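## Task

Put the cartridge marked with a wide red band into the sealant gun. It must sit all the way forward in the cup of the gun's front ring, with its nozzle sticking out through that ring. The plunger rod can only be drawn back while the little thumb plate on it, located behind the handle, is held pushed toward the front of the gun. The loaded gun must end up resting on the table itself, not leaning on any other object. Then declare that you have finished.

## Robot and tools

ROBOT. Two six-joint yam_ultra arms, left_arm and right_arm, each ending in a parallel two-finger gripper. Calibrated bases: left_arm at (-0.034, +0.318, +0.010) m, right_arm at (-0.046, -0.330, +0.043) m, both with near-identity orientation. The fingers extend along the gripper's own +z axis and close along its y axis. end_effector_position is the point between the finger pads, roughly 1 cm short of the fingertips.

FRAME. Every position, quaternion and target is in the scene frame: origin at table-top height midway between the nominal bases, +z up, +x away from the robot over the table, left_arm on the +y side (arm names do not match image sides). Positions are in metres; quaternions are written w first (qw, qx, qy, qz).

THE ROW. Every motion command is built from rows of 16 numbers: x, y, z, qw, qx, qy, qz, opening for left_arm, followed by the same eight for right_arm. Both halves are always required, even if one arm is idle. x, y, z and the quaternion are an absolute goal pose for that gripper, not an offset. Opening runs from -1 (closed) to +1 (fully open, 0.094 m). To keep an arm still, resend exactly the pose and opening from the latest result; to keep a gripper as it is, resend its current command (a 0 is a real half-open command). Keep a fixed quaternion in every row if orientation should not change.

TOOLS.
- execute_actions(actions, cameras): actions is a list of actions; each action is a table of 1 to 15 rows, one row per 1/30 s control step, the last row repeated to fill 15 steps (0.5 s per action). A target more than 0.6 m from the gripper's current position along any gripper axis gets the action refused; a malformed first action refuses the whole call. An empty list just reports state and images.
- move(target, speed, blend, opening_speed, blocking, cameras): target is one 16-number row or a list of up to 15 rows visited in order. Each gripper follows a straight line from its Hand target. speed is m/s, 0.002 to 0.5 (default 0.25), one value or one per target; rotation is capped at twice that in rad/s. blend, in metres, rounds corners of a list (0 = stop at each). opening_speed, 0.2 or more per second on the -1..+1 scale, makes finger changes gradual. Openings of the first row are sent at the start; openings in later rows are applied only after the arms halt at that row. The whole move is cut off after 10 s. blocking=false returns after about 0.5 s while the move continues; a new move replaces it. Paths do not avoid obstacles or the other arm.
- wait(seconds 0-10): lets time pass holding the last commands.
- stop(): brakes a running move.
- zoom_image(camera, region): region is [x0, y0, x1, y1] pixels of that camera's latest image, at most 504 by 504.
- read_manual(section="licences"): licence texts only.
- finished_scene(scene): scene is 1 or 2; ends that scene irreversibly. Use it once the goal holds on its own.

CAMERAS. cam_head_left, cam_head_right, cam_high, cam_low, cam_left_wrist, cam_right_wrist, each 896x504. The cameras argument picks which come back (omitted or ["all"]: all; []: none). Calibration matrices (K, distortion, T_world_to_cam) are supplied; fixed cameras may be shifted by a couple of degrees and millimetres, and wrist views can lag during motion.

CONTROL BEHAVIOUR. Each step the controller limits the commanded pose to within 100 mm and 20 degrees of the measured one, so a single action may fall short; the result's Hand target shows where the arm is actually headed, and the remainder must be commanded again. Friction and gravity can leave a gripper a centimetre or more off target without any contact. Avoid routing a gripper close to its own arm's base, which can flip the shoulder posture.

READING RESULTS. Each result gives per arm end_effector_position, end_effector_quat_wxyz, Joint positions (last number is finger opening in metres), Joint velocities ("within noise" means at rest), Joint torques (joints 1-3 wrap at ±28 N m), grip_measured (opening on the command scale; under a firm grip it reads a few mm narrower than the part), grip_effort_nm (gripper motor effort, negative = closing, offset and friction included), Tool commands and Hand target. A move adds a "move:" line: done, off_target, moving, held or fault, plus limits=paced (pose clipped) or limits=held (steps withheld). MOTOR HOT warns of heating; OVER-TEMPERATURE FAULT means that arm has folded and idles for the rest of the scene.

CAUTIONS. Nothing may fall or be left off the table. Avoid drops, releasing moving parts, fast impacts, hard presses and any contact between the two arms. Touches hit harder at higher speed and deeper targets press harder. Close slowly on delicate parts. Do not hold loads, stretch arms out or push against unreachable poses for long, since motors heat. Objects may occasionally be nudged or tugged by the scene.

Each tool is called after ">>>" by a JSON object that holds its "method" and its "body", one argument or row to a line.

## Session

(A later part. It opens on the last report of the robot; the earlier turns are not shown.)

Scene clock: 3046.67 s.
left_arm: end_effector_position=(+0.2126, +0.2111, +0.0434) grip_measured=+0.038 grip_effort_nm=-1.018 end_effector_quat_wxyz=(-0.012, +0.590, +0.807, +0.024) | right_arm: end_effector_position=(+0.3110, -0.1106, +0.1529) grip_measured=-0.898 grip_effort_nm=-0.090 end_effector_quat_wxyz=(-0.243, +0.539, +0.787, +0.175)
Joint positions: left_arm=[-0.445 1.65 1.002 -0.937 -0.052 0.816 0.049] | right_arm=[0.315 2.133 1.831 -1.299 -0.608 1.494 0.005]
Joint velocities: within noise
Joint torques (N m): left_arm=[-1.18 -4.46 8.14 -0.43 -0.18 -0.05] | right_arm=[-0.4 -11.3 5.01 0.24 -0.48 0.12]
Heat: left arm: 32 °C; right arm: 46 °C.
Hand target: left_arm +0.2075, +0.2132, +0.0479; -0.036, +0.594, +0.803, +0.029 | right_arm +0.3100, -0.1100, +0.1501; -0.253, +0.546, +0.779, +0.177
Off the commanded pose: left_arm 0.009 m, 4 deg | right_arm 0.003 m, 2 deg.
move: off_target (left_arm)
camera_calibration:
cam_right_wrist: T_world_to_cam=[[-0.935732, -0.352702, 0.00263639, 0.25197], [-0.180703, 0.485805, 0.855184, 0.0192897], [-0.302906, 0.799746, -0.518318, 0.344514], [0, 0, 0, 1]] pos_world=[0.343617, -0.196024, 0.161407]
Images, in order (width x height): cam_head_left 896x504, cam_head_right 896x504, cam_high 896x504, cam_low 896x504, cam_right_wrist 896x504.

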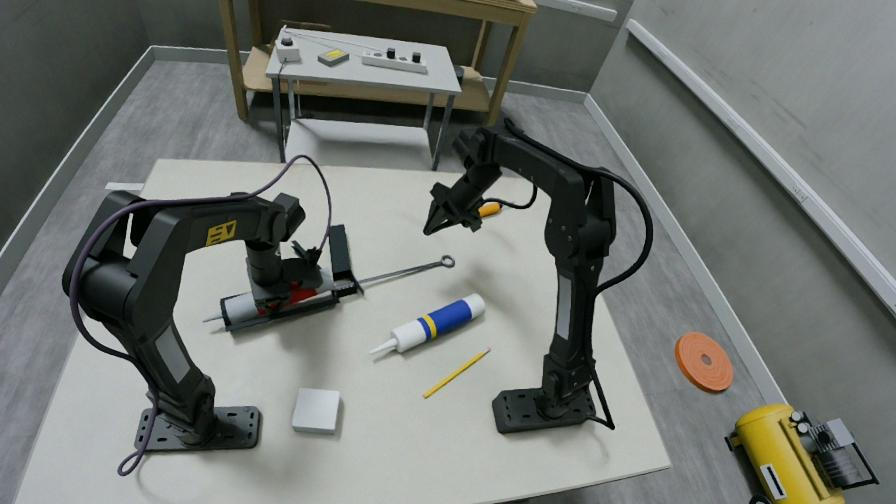

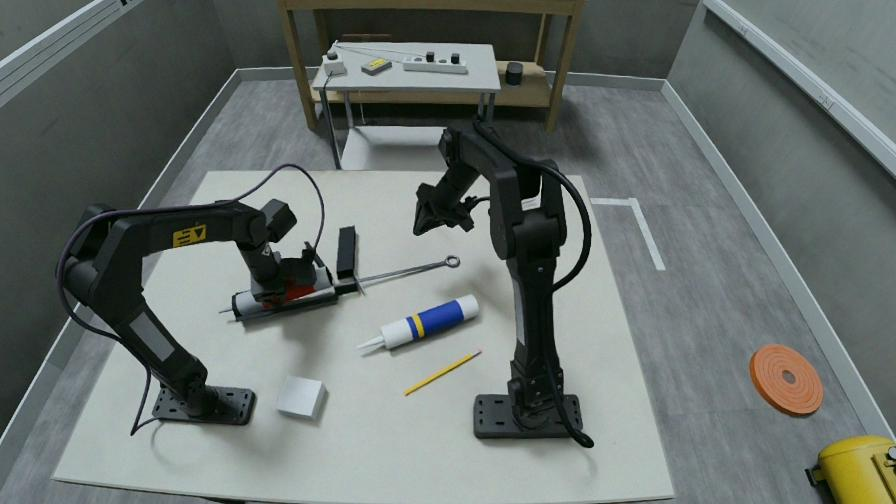

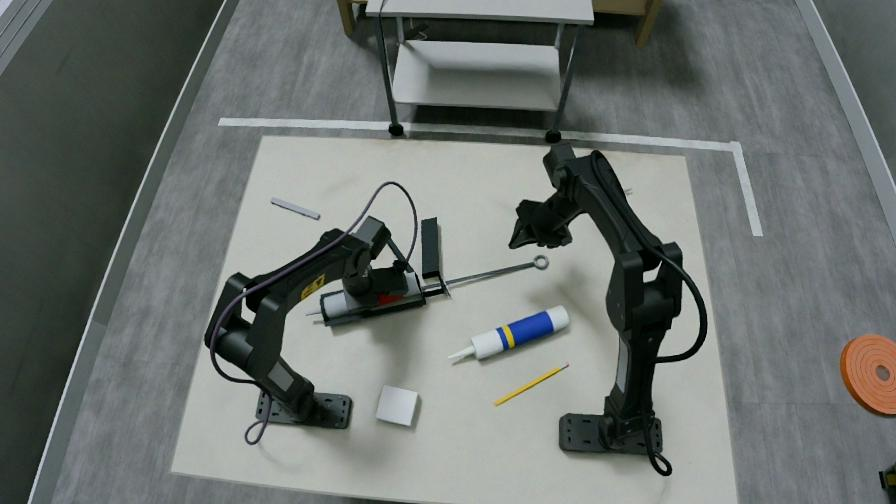

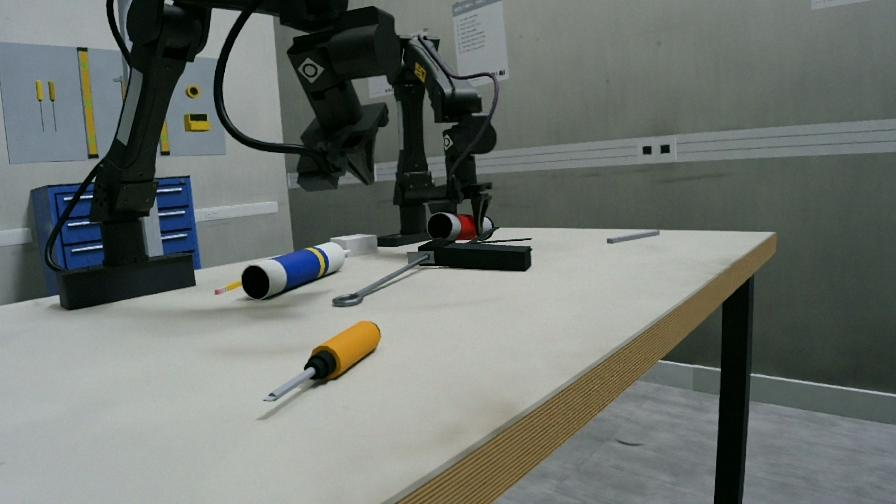

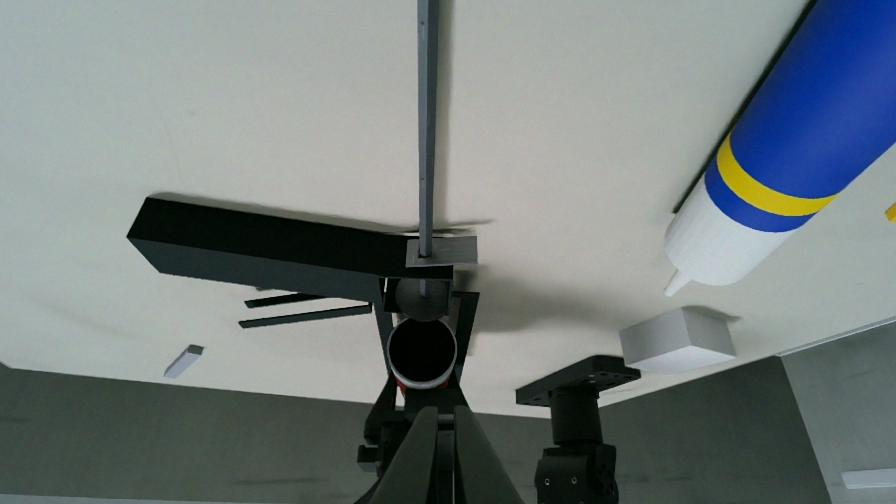

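>>> {"method": "move", "body": {
  "target": [
    [0.2040,0.2170,0.0430,-0.0846,0.5846,0.8046,0.0614,-0.15,0.31,-0.11,0.15,-0.253,0.546,0.779,0.177,-0.9]
  ],
  "speed": 0.05,
  "cameras": ["cam_high","cam_head_left","cam_head_right","cam_right_wrist","cam_low"]
}}

>>> {"method": "zoom_image", "body": {
  "camera": "cam_head_left",
  "region": [200, 285, 260, 340]
}}

>>> {"method": "zoom_image", "body": {
  "camera": "cam_low",
  "region": [410, 180, 550, 280]
}}

>>> {"method": "zoom_image", "body": {
  "camera": "cam_right_wrist",
  "region": [340, 220, 520, 420]
}}

Scene clock: 3059.97 s.
left_arm: end_effector_position=(+0.2196, +0.1953, +0.0437) grip_measured=+0.038 grip_effort_nm=-1.018 end_effector_quat_wxyz=(-0.016, +0.587, +0.809, +0.028) | right_arm: end_effector_position=(+0.3110, -0.1106, +0.1529) grip_measured=-0.898 grip_effort_nm=-0.090 end_effector_quat_wxyz=(-0.243, +0.539, +0.787, +0.175)
Joint positions: left_arm=[-0.49 1.705 1.065 -0.954 -0.06 0.763 0.049] | right_arm=[0.315 2.133 1.831 -1.299 -0.608 1.494 0.005]
Joint velocities: within noise
Joint torques (N m): left_arm=[-1.07 -4.21 6.91 -0.87 -0.79 -0.16] | right_arm=[-0.4 -11.33 5.03 0.24 -0.48 0.12]
Heat: left arm: 31 °C; right arm: 46 °C.
Hand target: left_arm +0.2054, +0.2158, +0.0447; -0.079, +0.588, +0.803, +0.061 | right_arm +0.3100, -0.1100, +0.1501; -0.253, +0.546, +0.779, +0.177
Off the commanded pose: left_arm 0.027 m, 9 deg | right_arm 0.003 m, 2 deg.
move: off_target (left_arm)
camera_calibration:
cam_right_wrist: T_world_to_cam=[[-0.935732, -0.352702, 0.00263639, 0.25197], [-0.180703, 0.485805, 0.855184, 0.0192897], [-0.302906, 0.799746, -0.518318, 0.344514], [0, 0, 0, 1]] pos_world=[0.343617, -0.196024, 0.161407]
Images, in order (width x height): cam_head_left 896x504, cam_head_right 896x504, cam_high 896x504, cam_low 896x504, cam_right_wrist 896x504.

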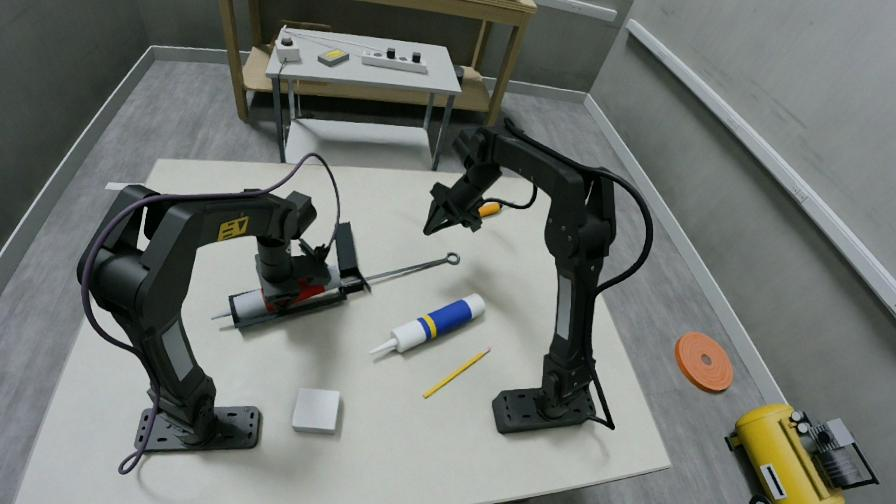

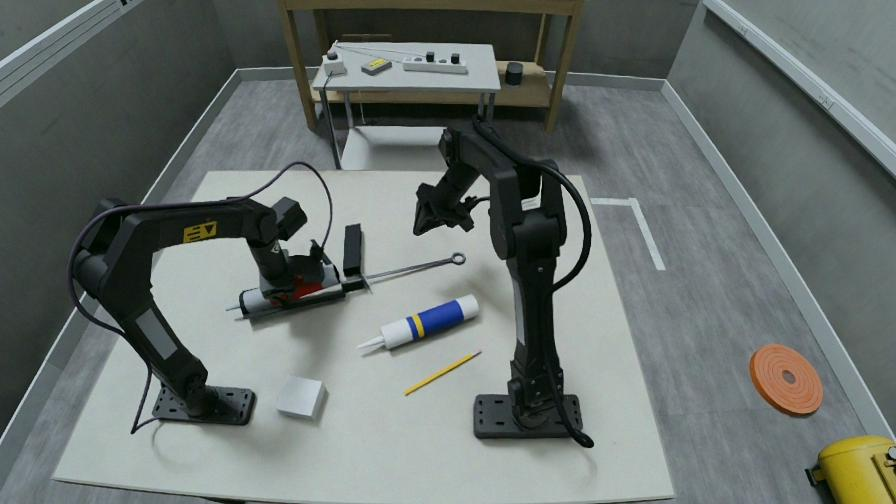

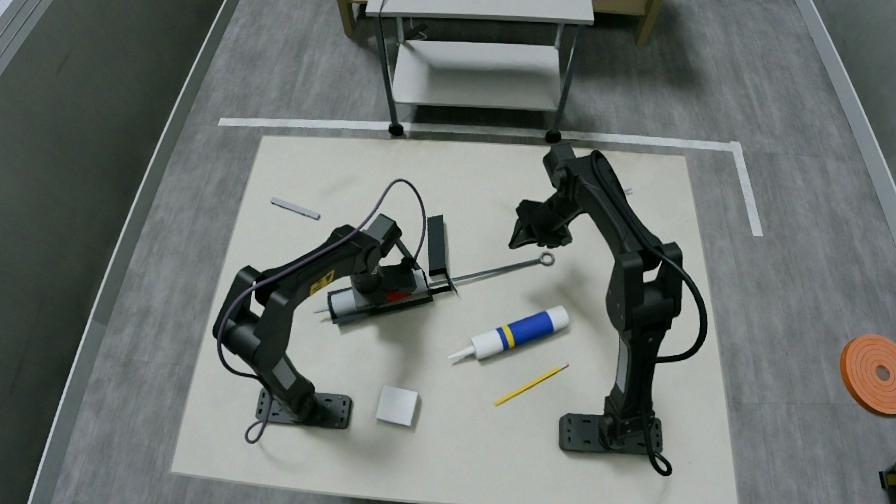

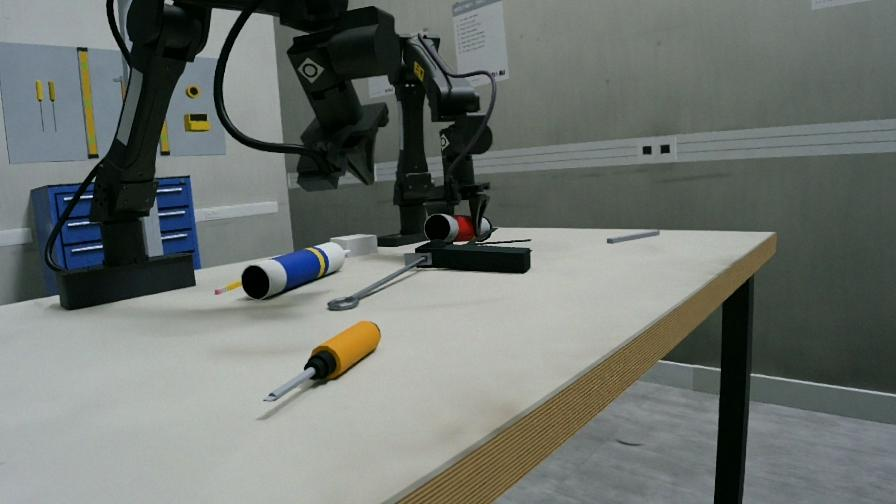

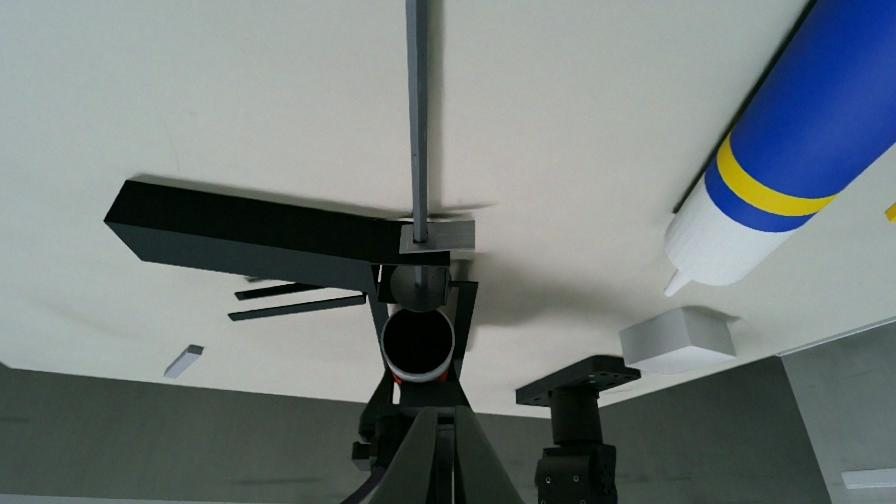

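Scaled by 8.400 from the camera's 896x504 image, which has a finer 1280x720 frame.

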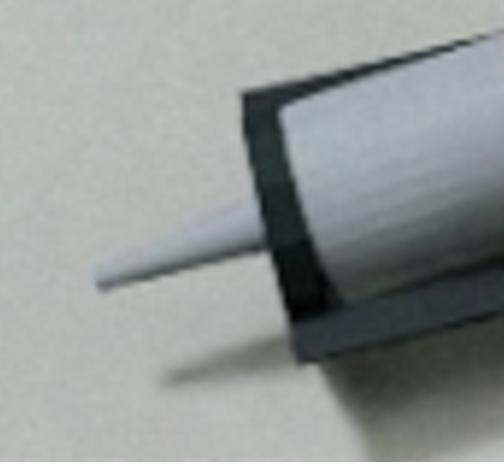

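Scaled by 3.600 from the camera's 896x504 image, which has a finer 1280x720 frame.

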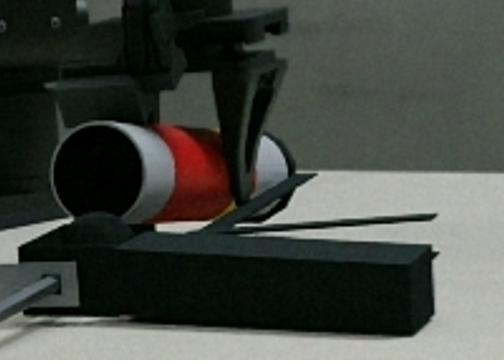

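Scaled by 2.520 from the camera's 896x504 image, which has a finer 1280x720 frame.

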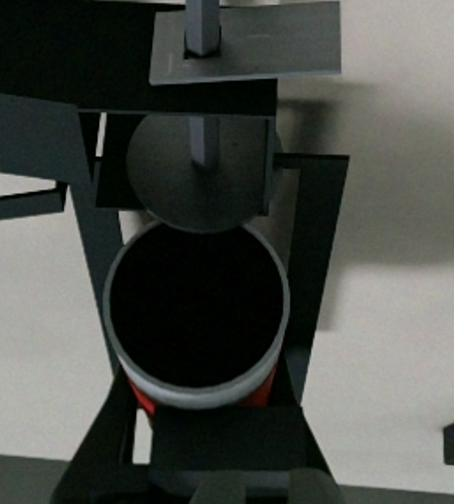

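>>> {"method": "move", "body": {
  "target": [
    [0.2170,0.2040,0.0450,-0.0282,0.5874,0.8085,0.0205,-0.15,0.31,-0.11,0.15,-0.253,0.546,0.779,0.177,-0.9]
  ],
  "speed": 0.05,
  "cameras": ["cam_high","cam_head_left","cam_head_right","cam_right_wrist","cam_low"]
}}

>>> {"method": "zoom_image", "body": {
  "camera": "cam_head_left",
  "region": [200, 285, 260, 340]
}}

>>> {"method": "zoom_image", "body": {
  "camera": "cam_low",
  "region": [410, 180, 550, 280]
}}

>>> {"method": "zoom_image", "body": {
  "camera": "cam_right_wrist",
  "region": [340, 220, 520, 420]
}}

Scene clock: 3082.53 s.
left_arm: end_effector_position=(+0.2195, +0.1954, +0.0436) grip_measured=+0.038 grip_effort_nm=-1.023 end_effector_quat_wxyz=(-0.015, +0.587, +0.809, +0.019) | right_arm: end_effector_position=(+0.3110, -0.1106, +0.1529) grip_measured=-0.898 grip_effort_nm=-0.090 end_effector_quat_wxyz=(-0.243, +0.539, +0.787, +0.175)
Joint positions: left_arm=[-0.479 1.705 1.065 -0.954 -0.043 0.773 0.049] | right_arm=[0.315 2.133 1.831 -1.299 -0.608 1.494 0.005]
Joint velocities: within noise
Joint torques (N m): left_arm=[0.53 -6.16 5.81 -0.12 -0.08 0.23] | right_arm=[-0.42 -11.32 5.03 0.24 -0.48 0.12]
Heat: left arm: 30 °C; right arm: 46 °C.
Hand target: left_arm +0.2156, +0.2012, +0.0450; -0.028, +0.591, +0.806, +0.020 | right_arm +0.3100, -0.1100, +0.1501; -0.253, +0.546, +0.779, +0.177
Off the commanded pose: left_arm 0.009 m, 2 deg | right_arm 0.003 m, 2 deg.
move: done
camera_calibration:
cam_right_wrist: T_world_to_cam=[[-0.935732, -0.352702, 0.00263639, 0.25197], [-0.180703, 0.485805, 0.855184, 0.0192897], [-0.302906, 0.799746, -0.518318, 0.344514], [0, 0, 0, 1]] pos_world=[0.343617, -0.196024, 0.161407]
Images, in order (width x height): cam_head_left 896x504, cam_head_right 896x504, cam_high 896x504, cam_low 896x504, cam_right_wrist 896x504.

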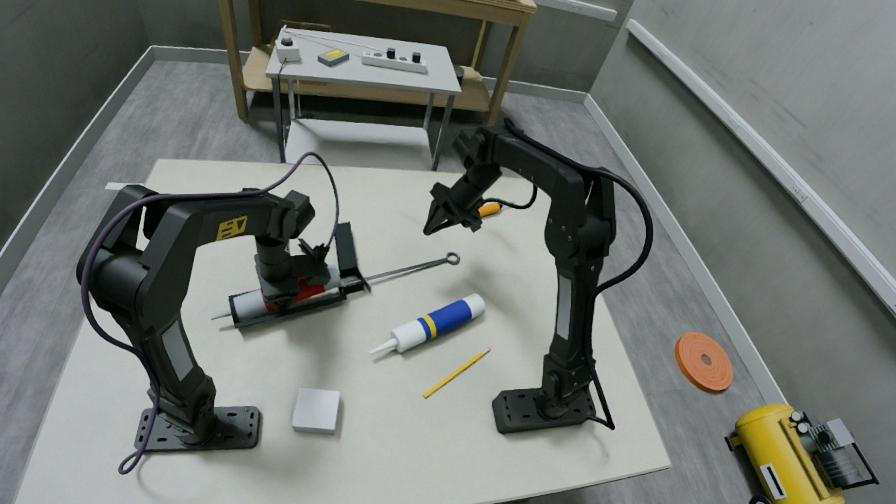

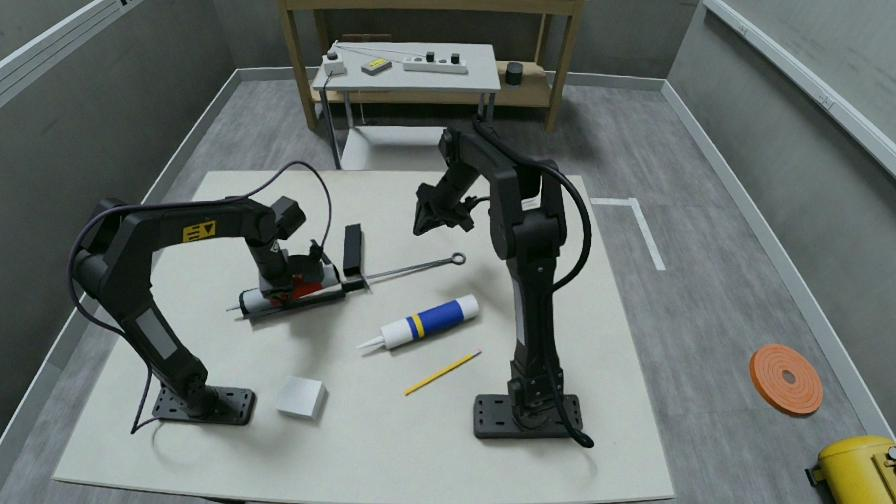

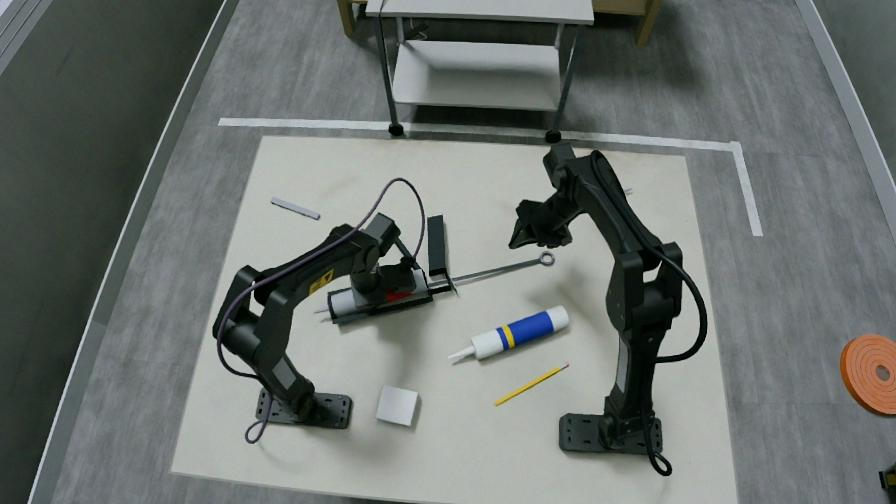

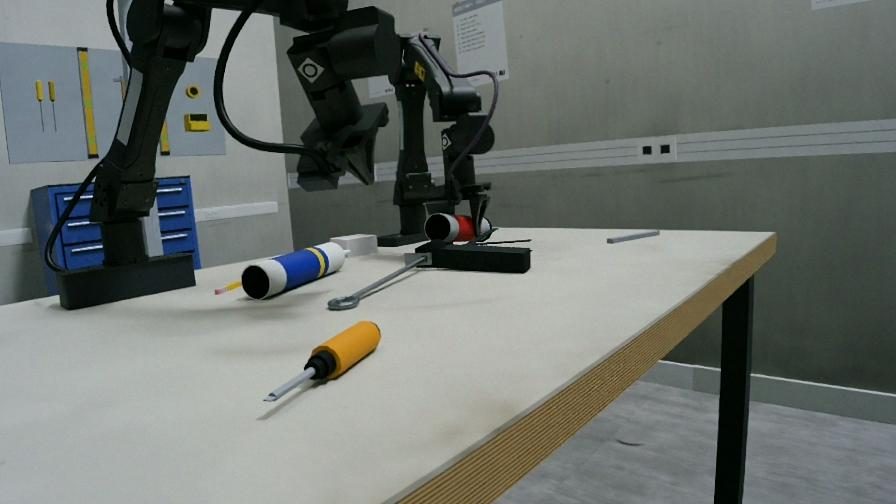

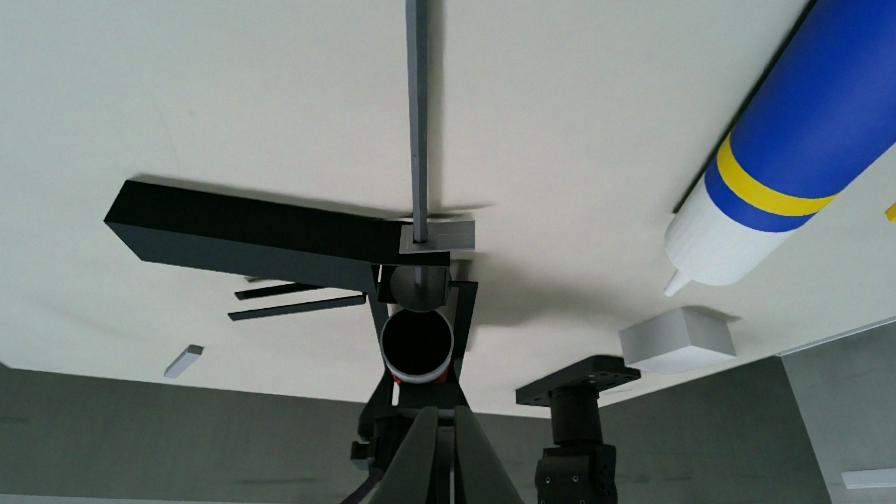

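Scaled by 8.400 from the camera's 896x504 image, which has a finer 1280x720 frame.

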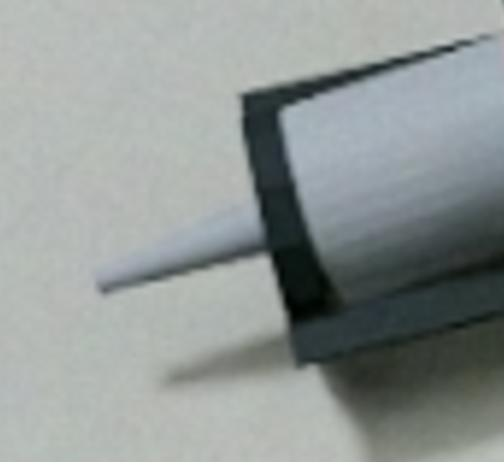

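Scaled by 3.600 from the camera's 896x504 image, which has a finer 1280x720 frame.

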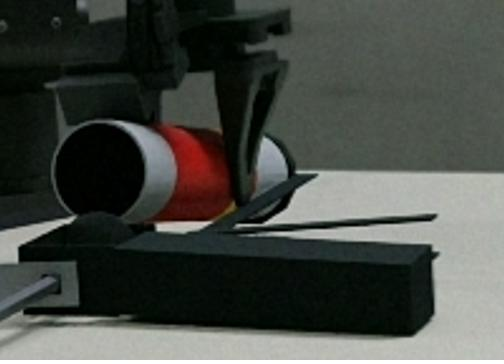

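Scaled by 2.520 from the camera's 896x504 image, which has a finer 1280x720 frame.

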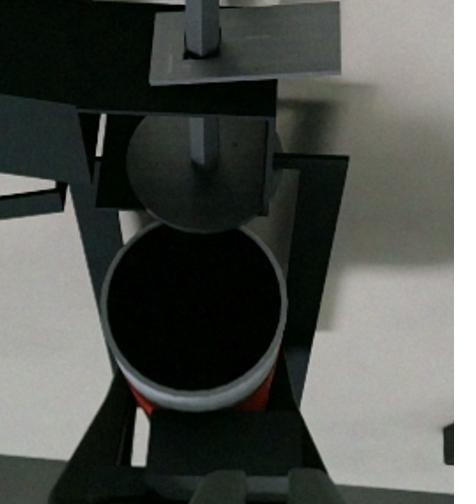

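>>> {"method": "move", "body": {
  "target": [0.2156,0.2010,0.0450,-0.0282,0.5874,0.8085,0.0205,0.2,0.31,-0.11,0.15,-0.253,0.546,0.779,0.177,-0.9],
  "speed": 0.05,
  "opening_speed": 0.2,
  "cameras": ["cam_high","cam_head_left","cam_head_right","cam_right_wrist","cam_low"]
}}

>>> {"method": "zoom_image", "body": {
  "camera": "cam_head_left",
  "region": [200, 285, 260, 340]
}}

>>> {"method": "zoom_image", "body": {
  "camera": "cam_low",
  "region": [410, 180, 550, 280]
}}

>>> {"method": "zoom_image", "body": {
  "camera": "cam_right_wrist",
  "region": [340, 220, 520, 420]
}}

Scene clock: 3096.60 s.
left_arm: end_effector_position=(+0.2182, +0.2013, +0.0438) grip_measured=+0.198 grip_effort_nm=0.100 end_effector_quat_wxyz=(-0.023, +0.583, +0.812, +0.023) | right_arm: end_effector_position=(+0.3110, -0.1106, +0.1529) grip_measured=-0.898 grip_effort_nm=-0.085 end_effector_quat_wxyz=(-0.243, +0.539, +0.787, +0.175)
Joint positions: left_arm=[-0.468 1.705 1.065 -0.969 -0.052 0.774 0.056] | right_arm=[0.315 2.133 1.831 -1.299 -0.608 1.494 0.005]
Joint velocities: within noise
Joint torques (N m): left_arm=[0.43 -6.12 5.82 -0.16 -0.1 0.08] | right_arm=[-0.4 -11.32 5.01 0.24 -0.48 0.12]
Heat: left arm: 30 °C; right arm: 46 °C.
Hand target: left_arm +0.2155, +0.2057, +0.0452; -0.033, +0.584, +0.811, +0.024 | right_arm +0.3100, -0.1100, +0.1501; -0.253, +0.546, +0.779, +0.177
Off the commanded pose: left_arm 0.003 m, 1 deg | right_arm 0.003 m, 2 deg.
move: done
camera_calibration:
cam_right_wrist: T_world_to_cam=[[-0.935732, -0.352702, 0.00263639, 0.25197], [-0.180703, 0.485805, 0.855184, 0.0192897], [-0.302906, 0.799746, -0.518318, 0.344514], [0, 0, 0, 1]] pos_world=[0.343617, -0.196024, 0.161407]
Images, in order (width x height): cam_head_left 896x504, cam_head_right 896x504, cam_high 896x504, cam_low 896x504, cam_right_wrist 896x504.

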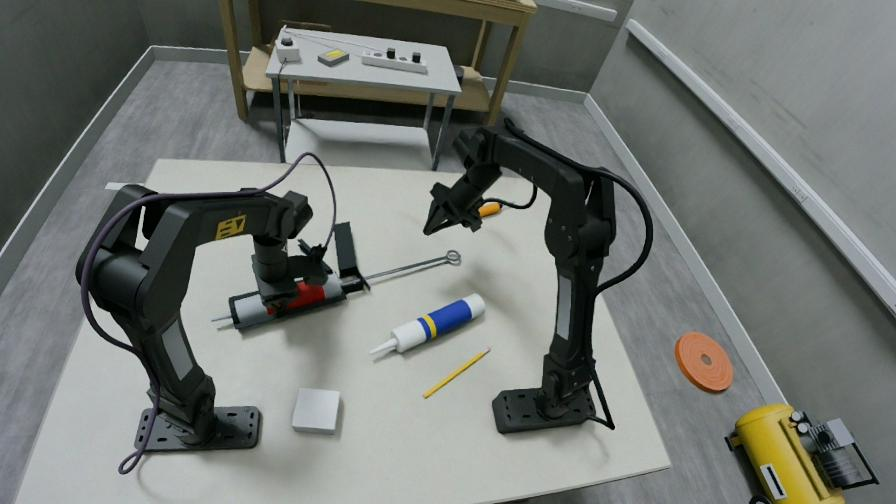

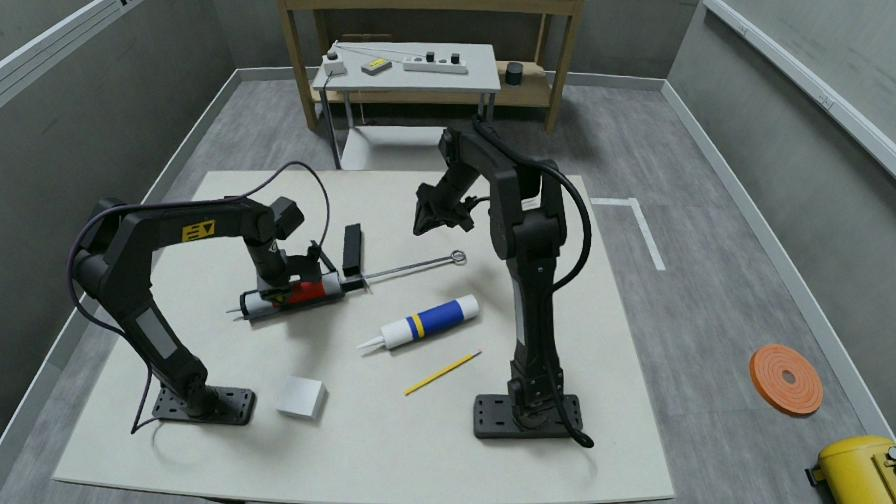

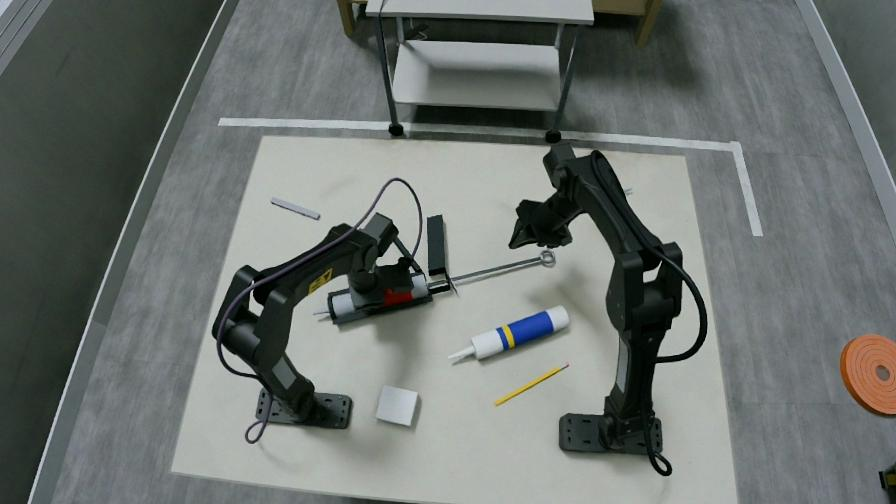

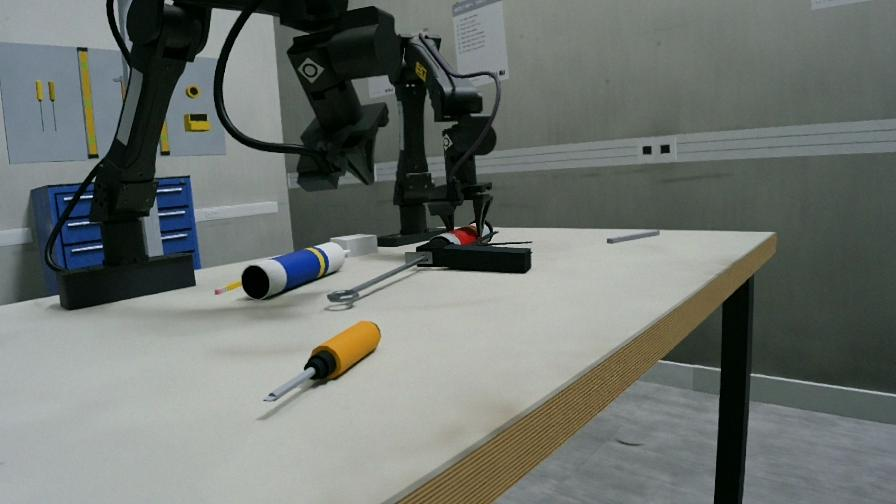

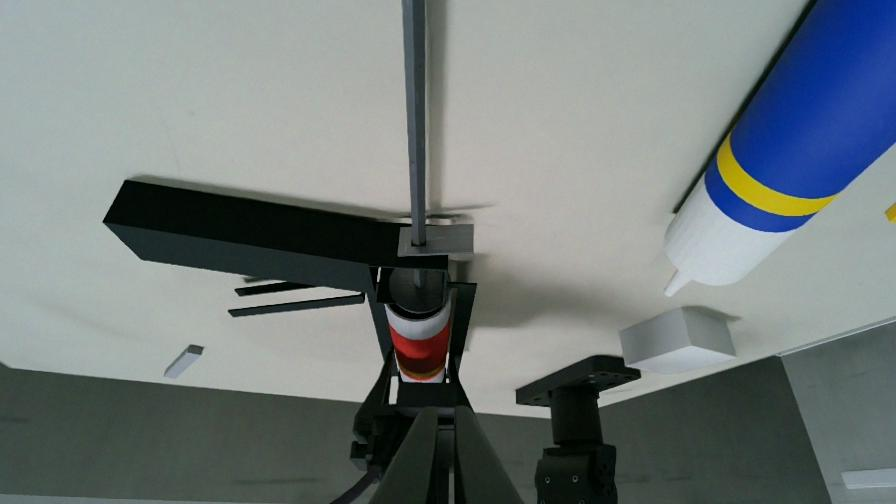

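Scaled by 8.400 from the camera's 896x504 image, which has a finer 1280x720 frame.

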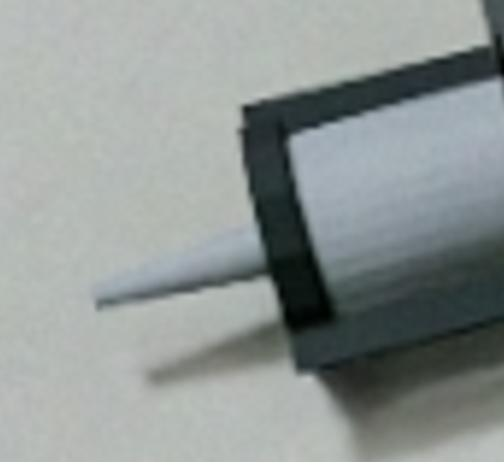

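Scaled by 3.600 from the camera's 896x504 image, which has a finer 1280x720 frame.

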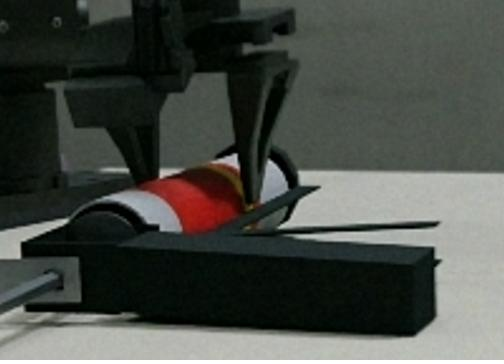

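Scaled by 2.520 from the camera's 896x504 image, which has a finer 1280x720 frame.

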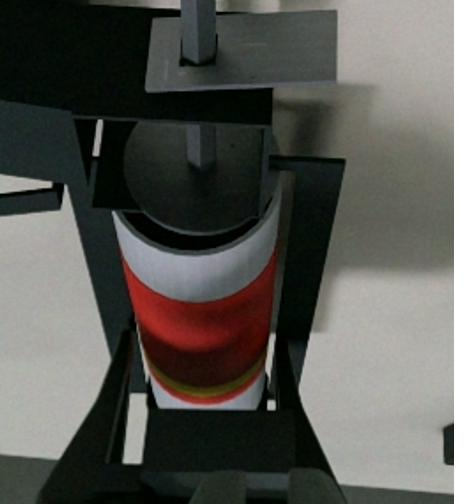

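>>> {"method": "move", "body": {
  "target": [0.2156,0.2050,0.1600,-0.0,0.5807,0.8141,0.0,0.3,0.31,-0.11,0.15,-0.253,0.546,0.779,0.177,-0.9],
  "speed": 0.12,
  "cameras": ["cam_high","cam_head_left","cam_right_wrist","cam_low","cam_left_wrist"]
}}

>>> {"method": "zoom_image", "body": {
  "camera": "cam_head_left",
  "region": [190, 250, 370, 350]
}}

>>> {"method": "zoom_image", "body": {
  "camera": "cam_high",
  "region": [300, 255, 460, 345]
}}

Scene clock: 3112.23 s.
left_arm: end_effector_position=(+0.2175, +0.2067, +0.1440) grip_measured=+0.298 grip_effort_nm=0.110 end_effector_quat_wxyz=(-0.019, +0.577, +0.817, +0.008) | right_arm: end_effector_position=(+0.3110, -0.1106, +0.1529) grip_measured=-0.898 grip_effort_nm=-0.090 end_effector_quat_wxyz=(-0.243, +0.539, +0.787, +0.175)
Joint positions: left_arm=[-0.433 1.615 1.375 -1.365 -0.023 0.794 0.061] | right_arm=[0.315 2.133 1.831 -1.299 -0.608 1.494 0.005]
Joint velocities: within noise
Joint torques (N m): left_arm=[0.53 -8.18 8.14 -0.13 0.22 0.16] | right_arm=[-0.42 -11.32 5.01 0.24 -0.48 0.12]
Heat: left arm: 30 °C; right arm: 46 °C.
Hand target: left_arm +0.2166, +0.2047, +0.1595; +0.001, +0.580, +0.815, +0.000 | right_arm +0.3100, -0.1100, +0.1501; -0.253, +0.546, +0.779, +0.177
Off the commanded pose: left_arm 0.016 m, 2 deg | right_arm 0.003 m, 2 deg.
move: off_target (left_arm)
camera_calibration:
cam_left_wrist: T_world_to_cam=[[-0.939119, -0.343591, 0.000594366, 0.273974], [-0.296634, 0.811645, 0.50323, -0.140705], [-0.173388, 0.472416, -0.864152, 0.153047], [0, 0, 0, 1]] pos_world=[0.242093, 0.136036, 0.2029]
cam_right_wrist: T_world_to_cam=[[-0.935732, -0.352702, 0.00263639, 0.25197], [-0.180703, 0.485805, 0.855184, 0.0192897], [-0.302906, 0.799746, -0.518318, 0.344514], [0, 0, 0, 1]] pos_world=[0.343617, -0.196024, 0.161407]
Images, in order (width x height): cam_head_left 896x504, cam_high 896x504, cam_low 896x504, cam_left_wrist 896x504, cam_right_wrist 896x504.

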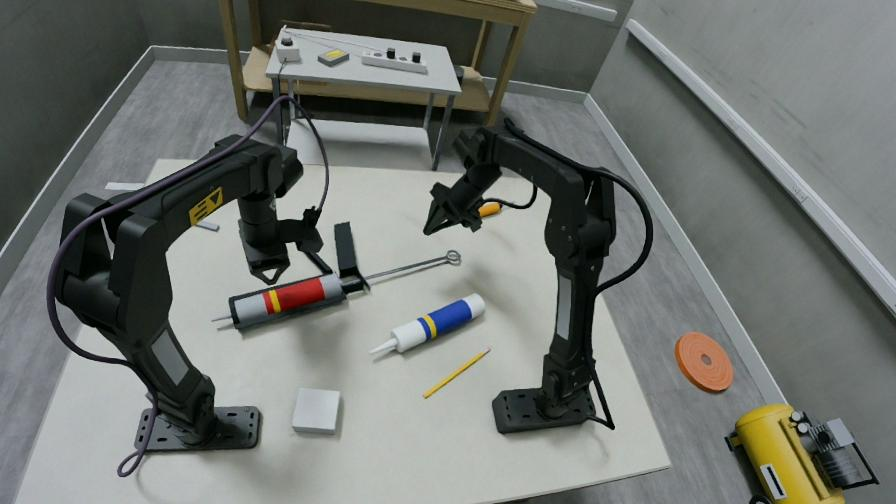

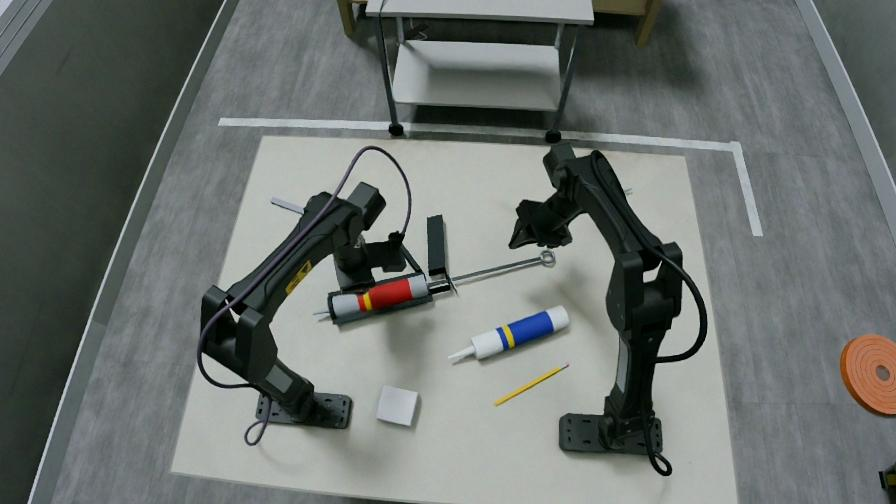

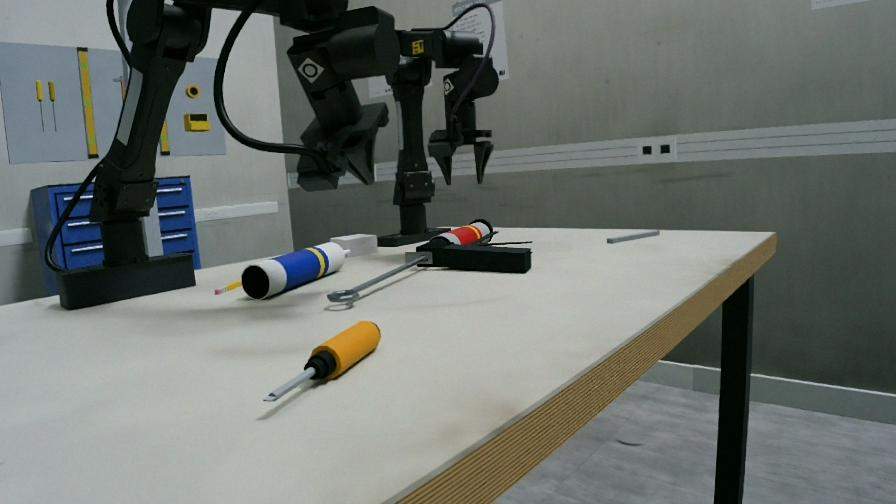

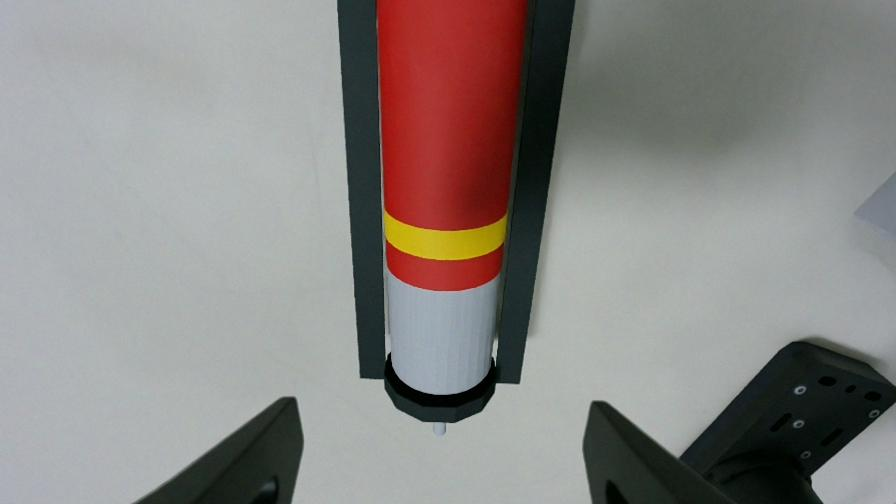

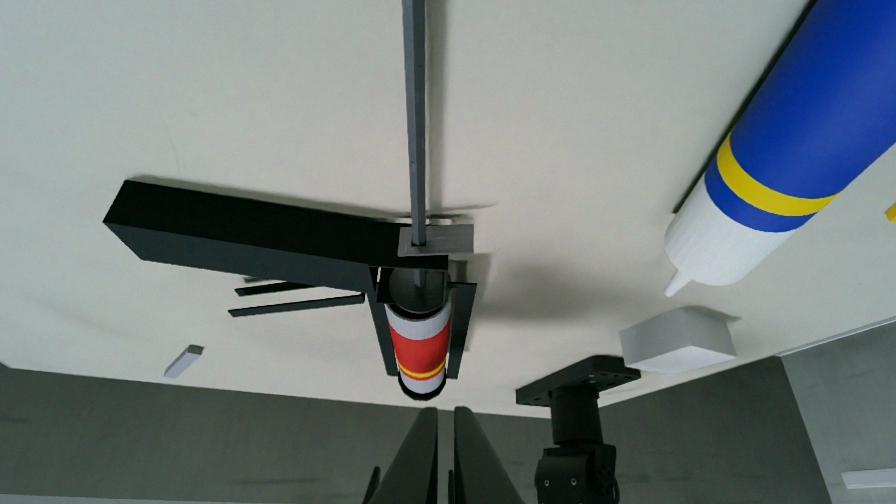

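Scaled by 2.800 from the camera's 896x504 image, which has a finer 1280x720 frame.

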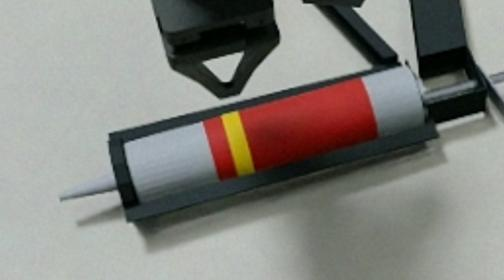

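Scaled by 3.150 from the camera's 896x504 image, which has a finer 1280x720 frame.

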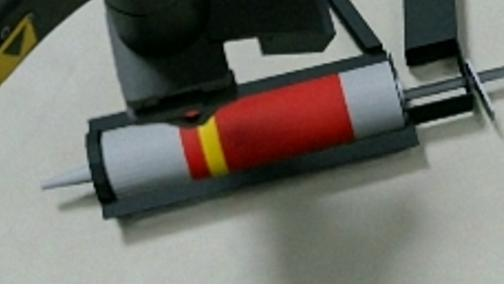

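>>> {"method": "zoom_image", "body": {
  "camera": "cam_left_wrist",
  "region": [340, 320, 540, 450]
}}

>>> {"method": "zoom_image", "body": {
  "camera": "cam_high",
  "region": [380, 260, 460, 310]
}}

>>> {"method": "zoom_image", "body": {
  "camera": "cam_low",
  "region": [410, 200, 550, 280]
}}

Scaled by 2.520 from the camera's 896x504 image, which has a finer 1280x720 frame.

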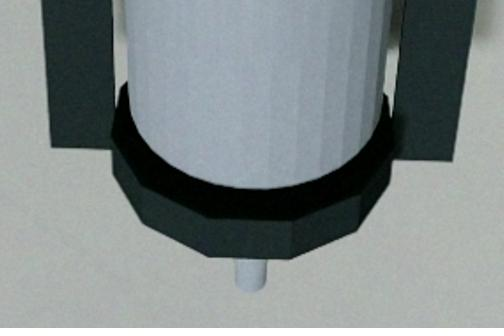

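Scaled by 6.300 from the camera's 896x504 image, which has a finer 1280x720 frame.

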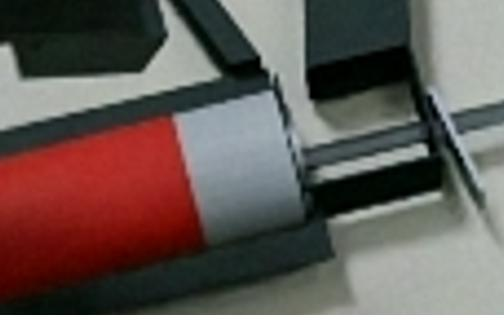

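Scaled by 3.600 from the camera's 896x504 image, which has a finer 1280x720 frame.

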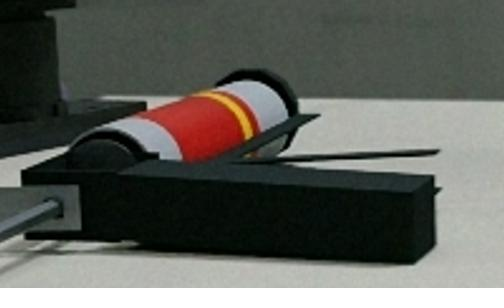

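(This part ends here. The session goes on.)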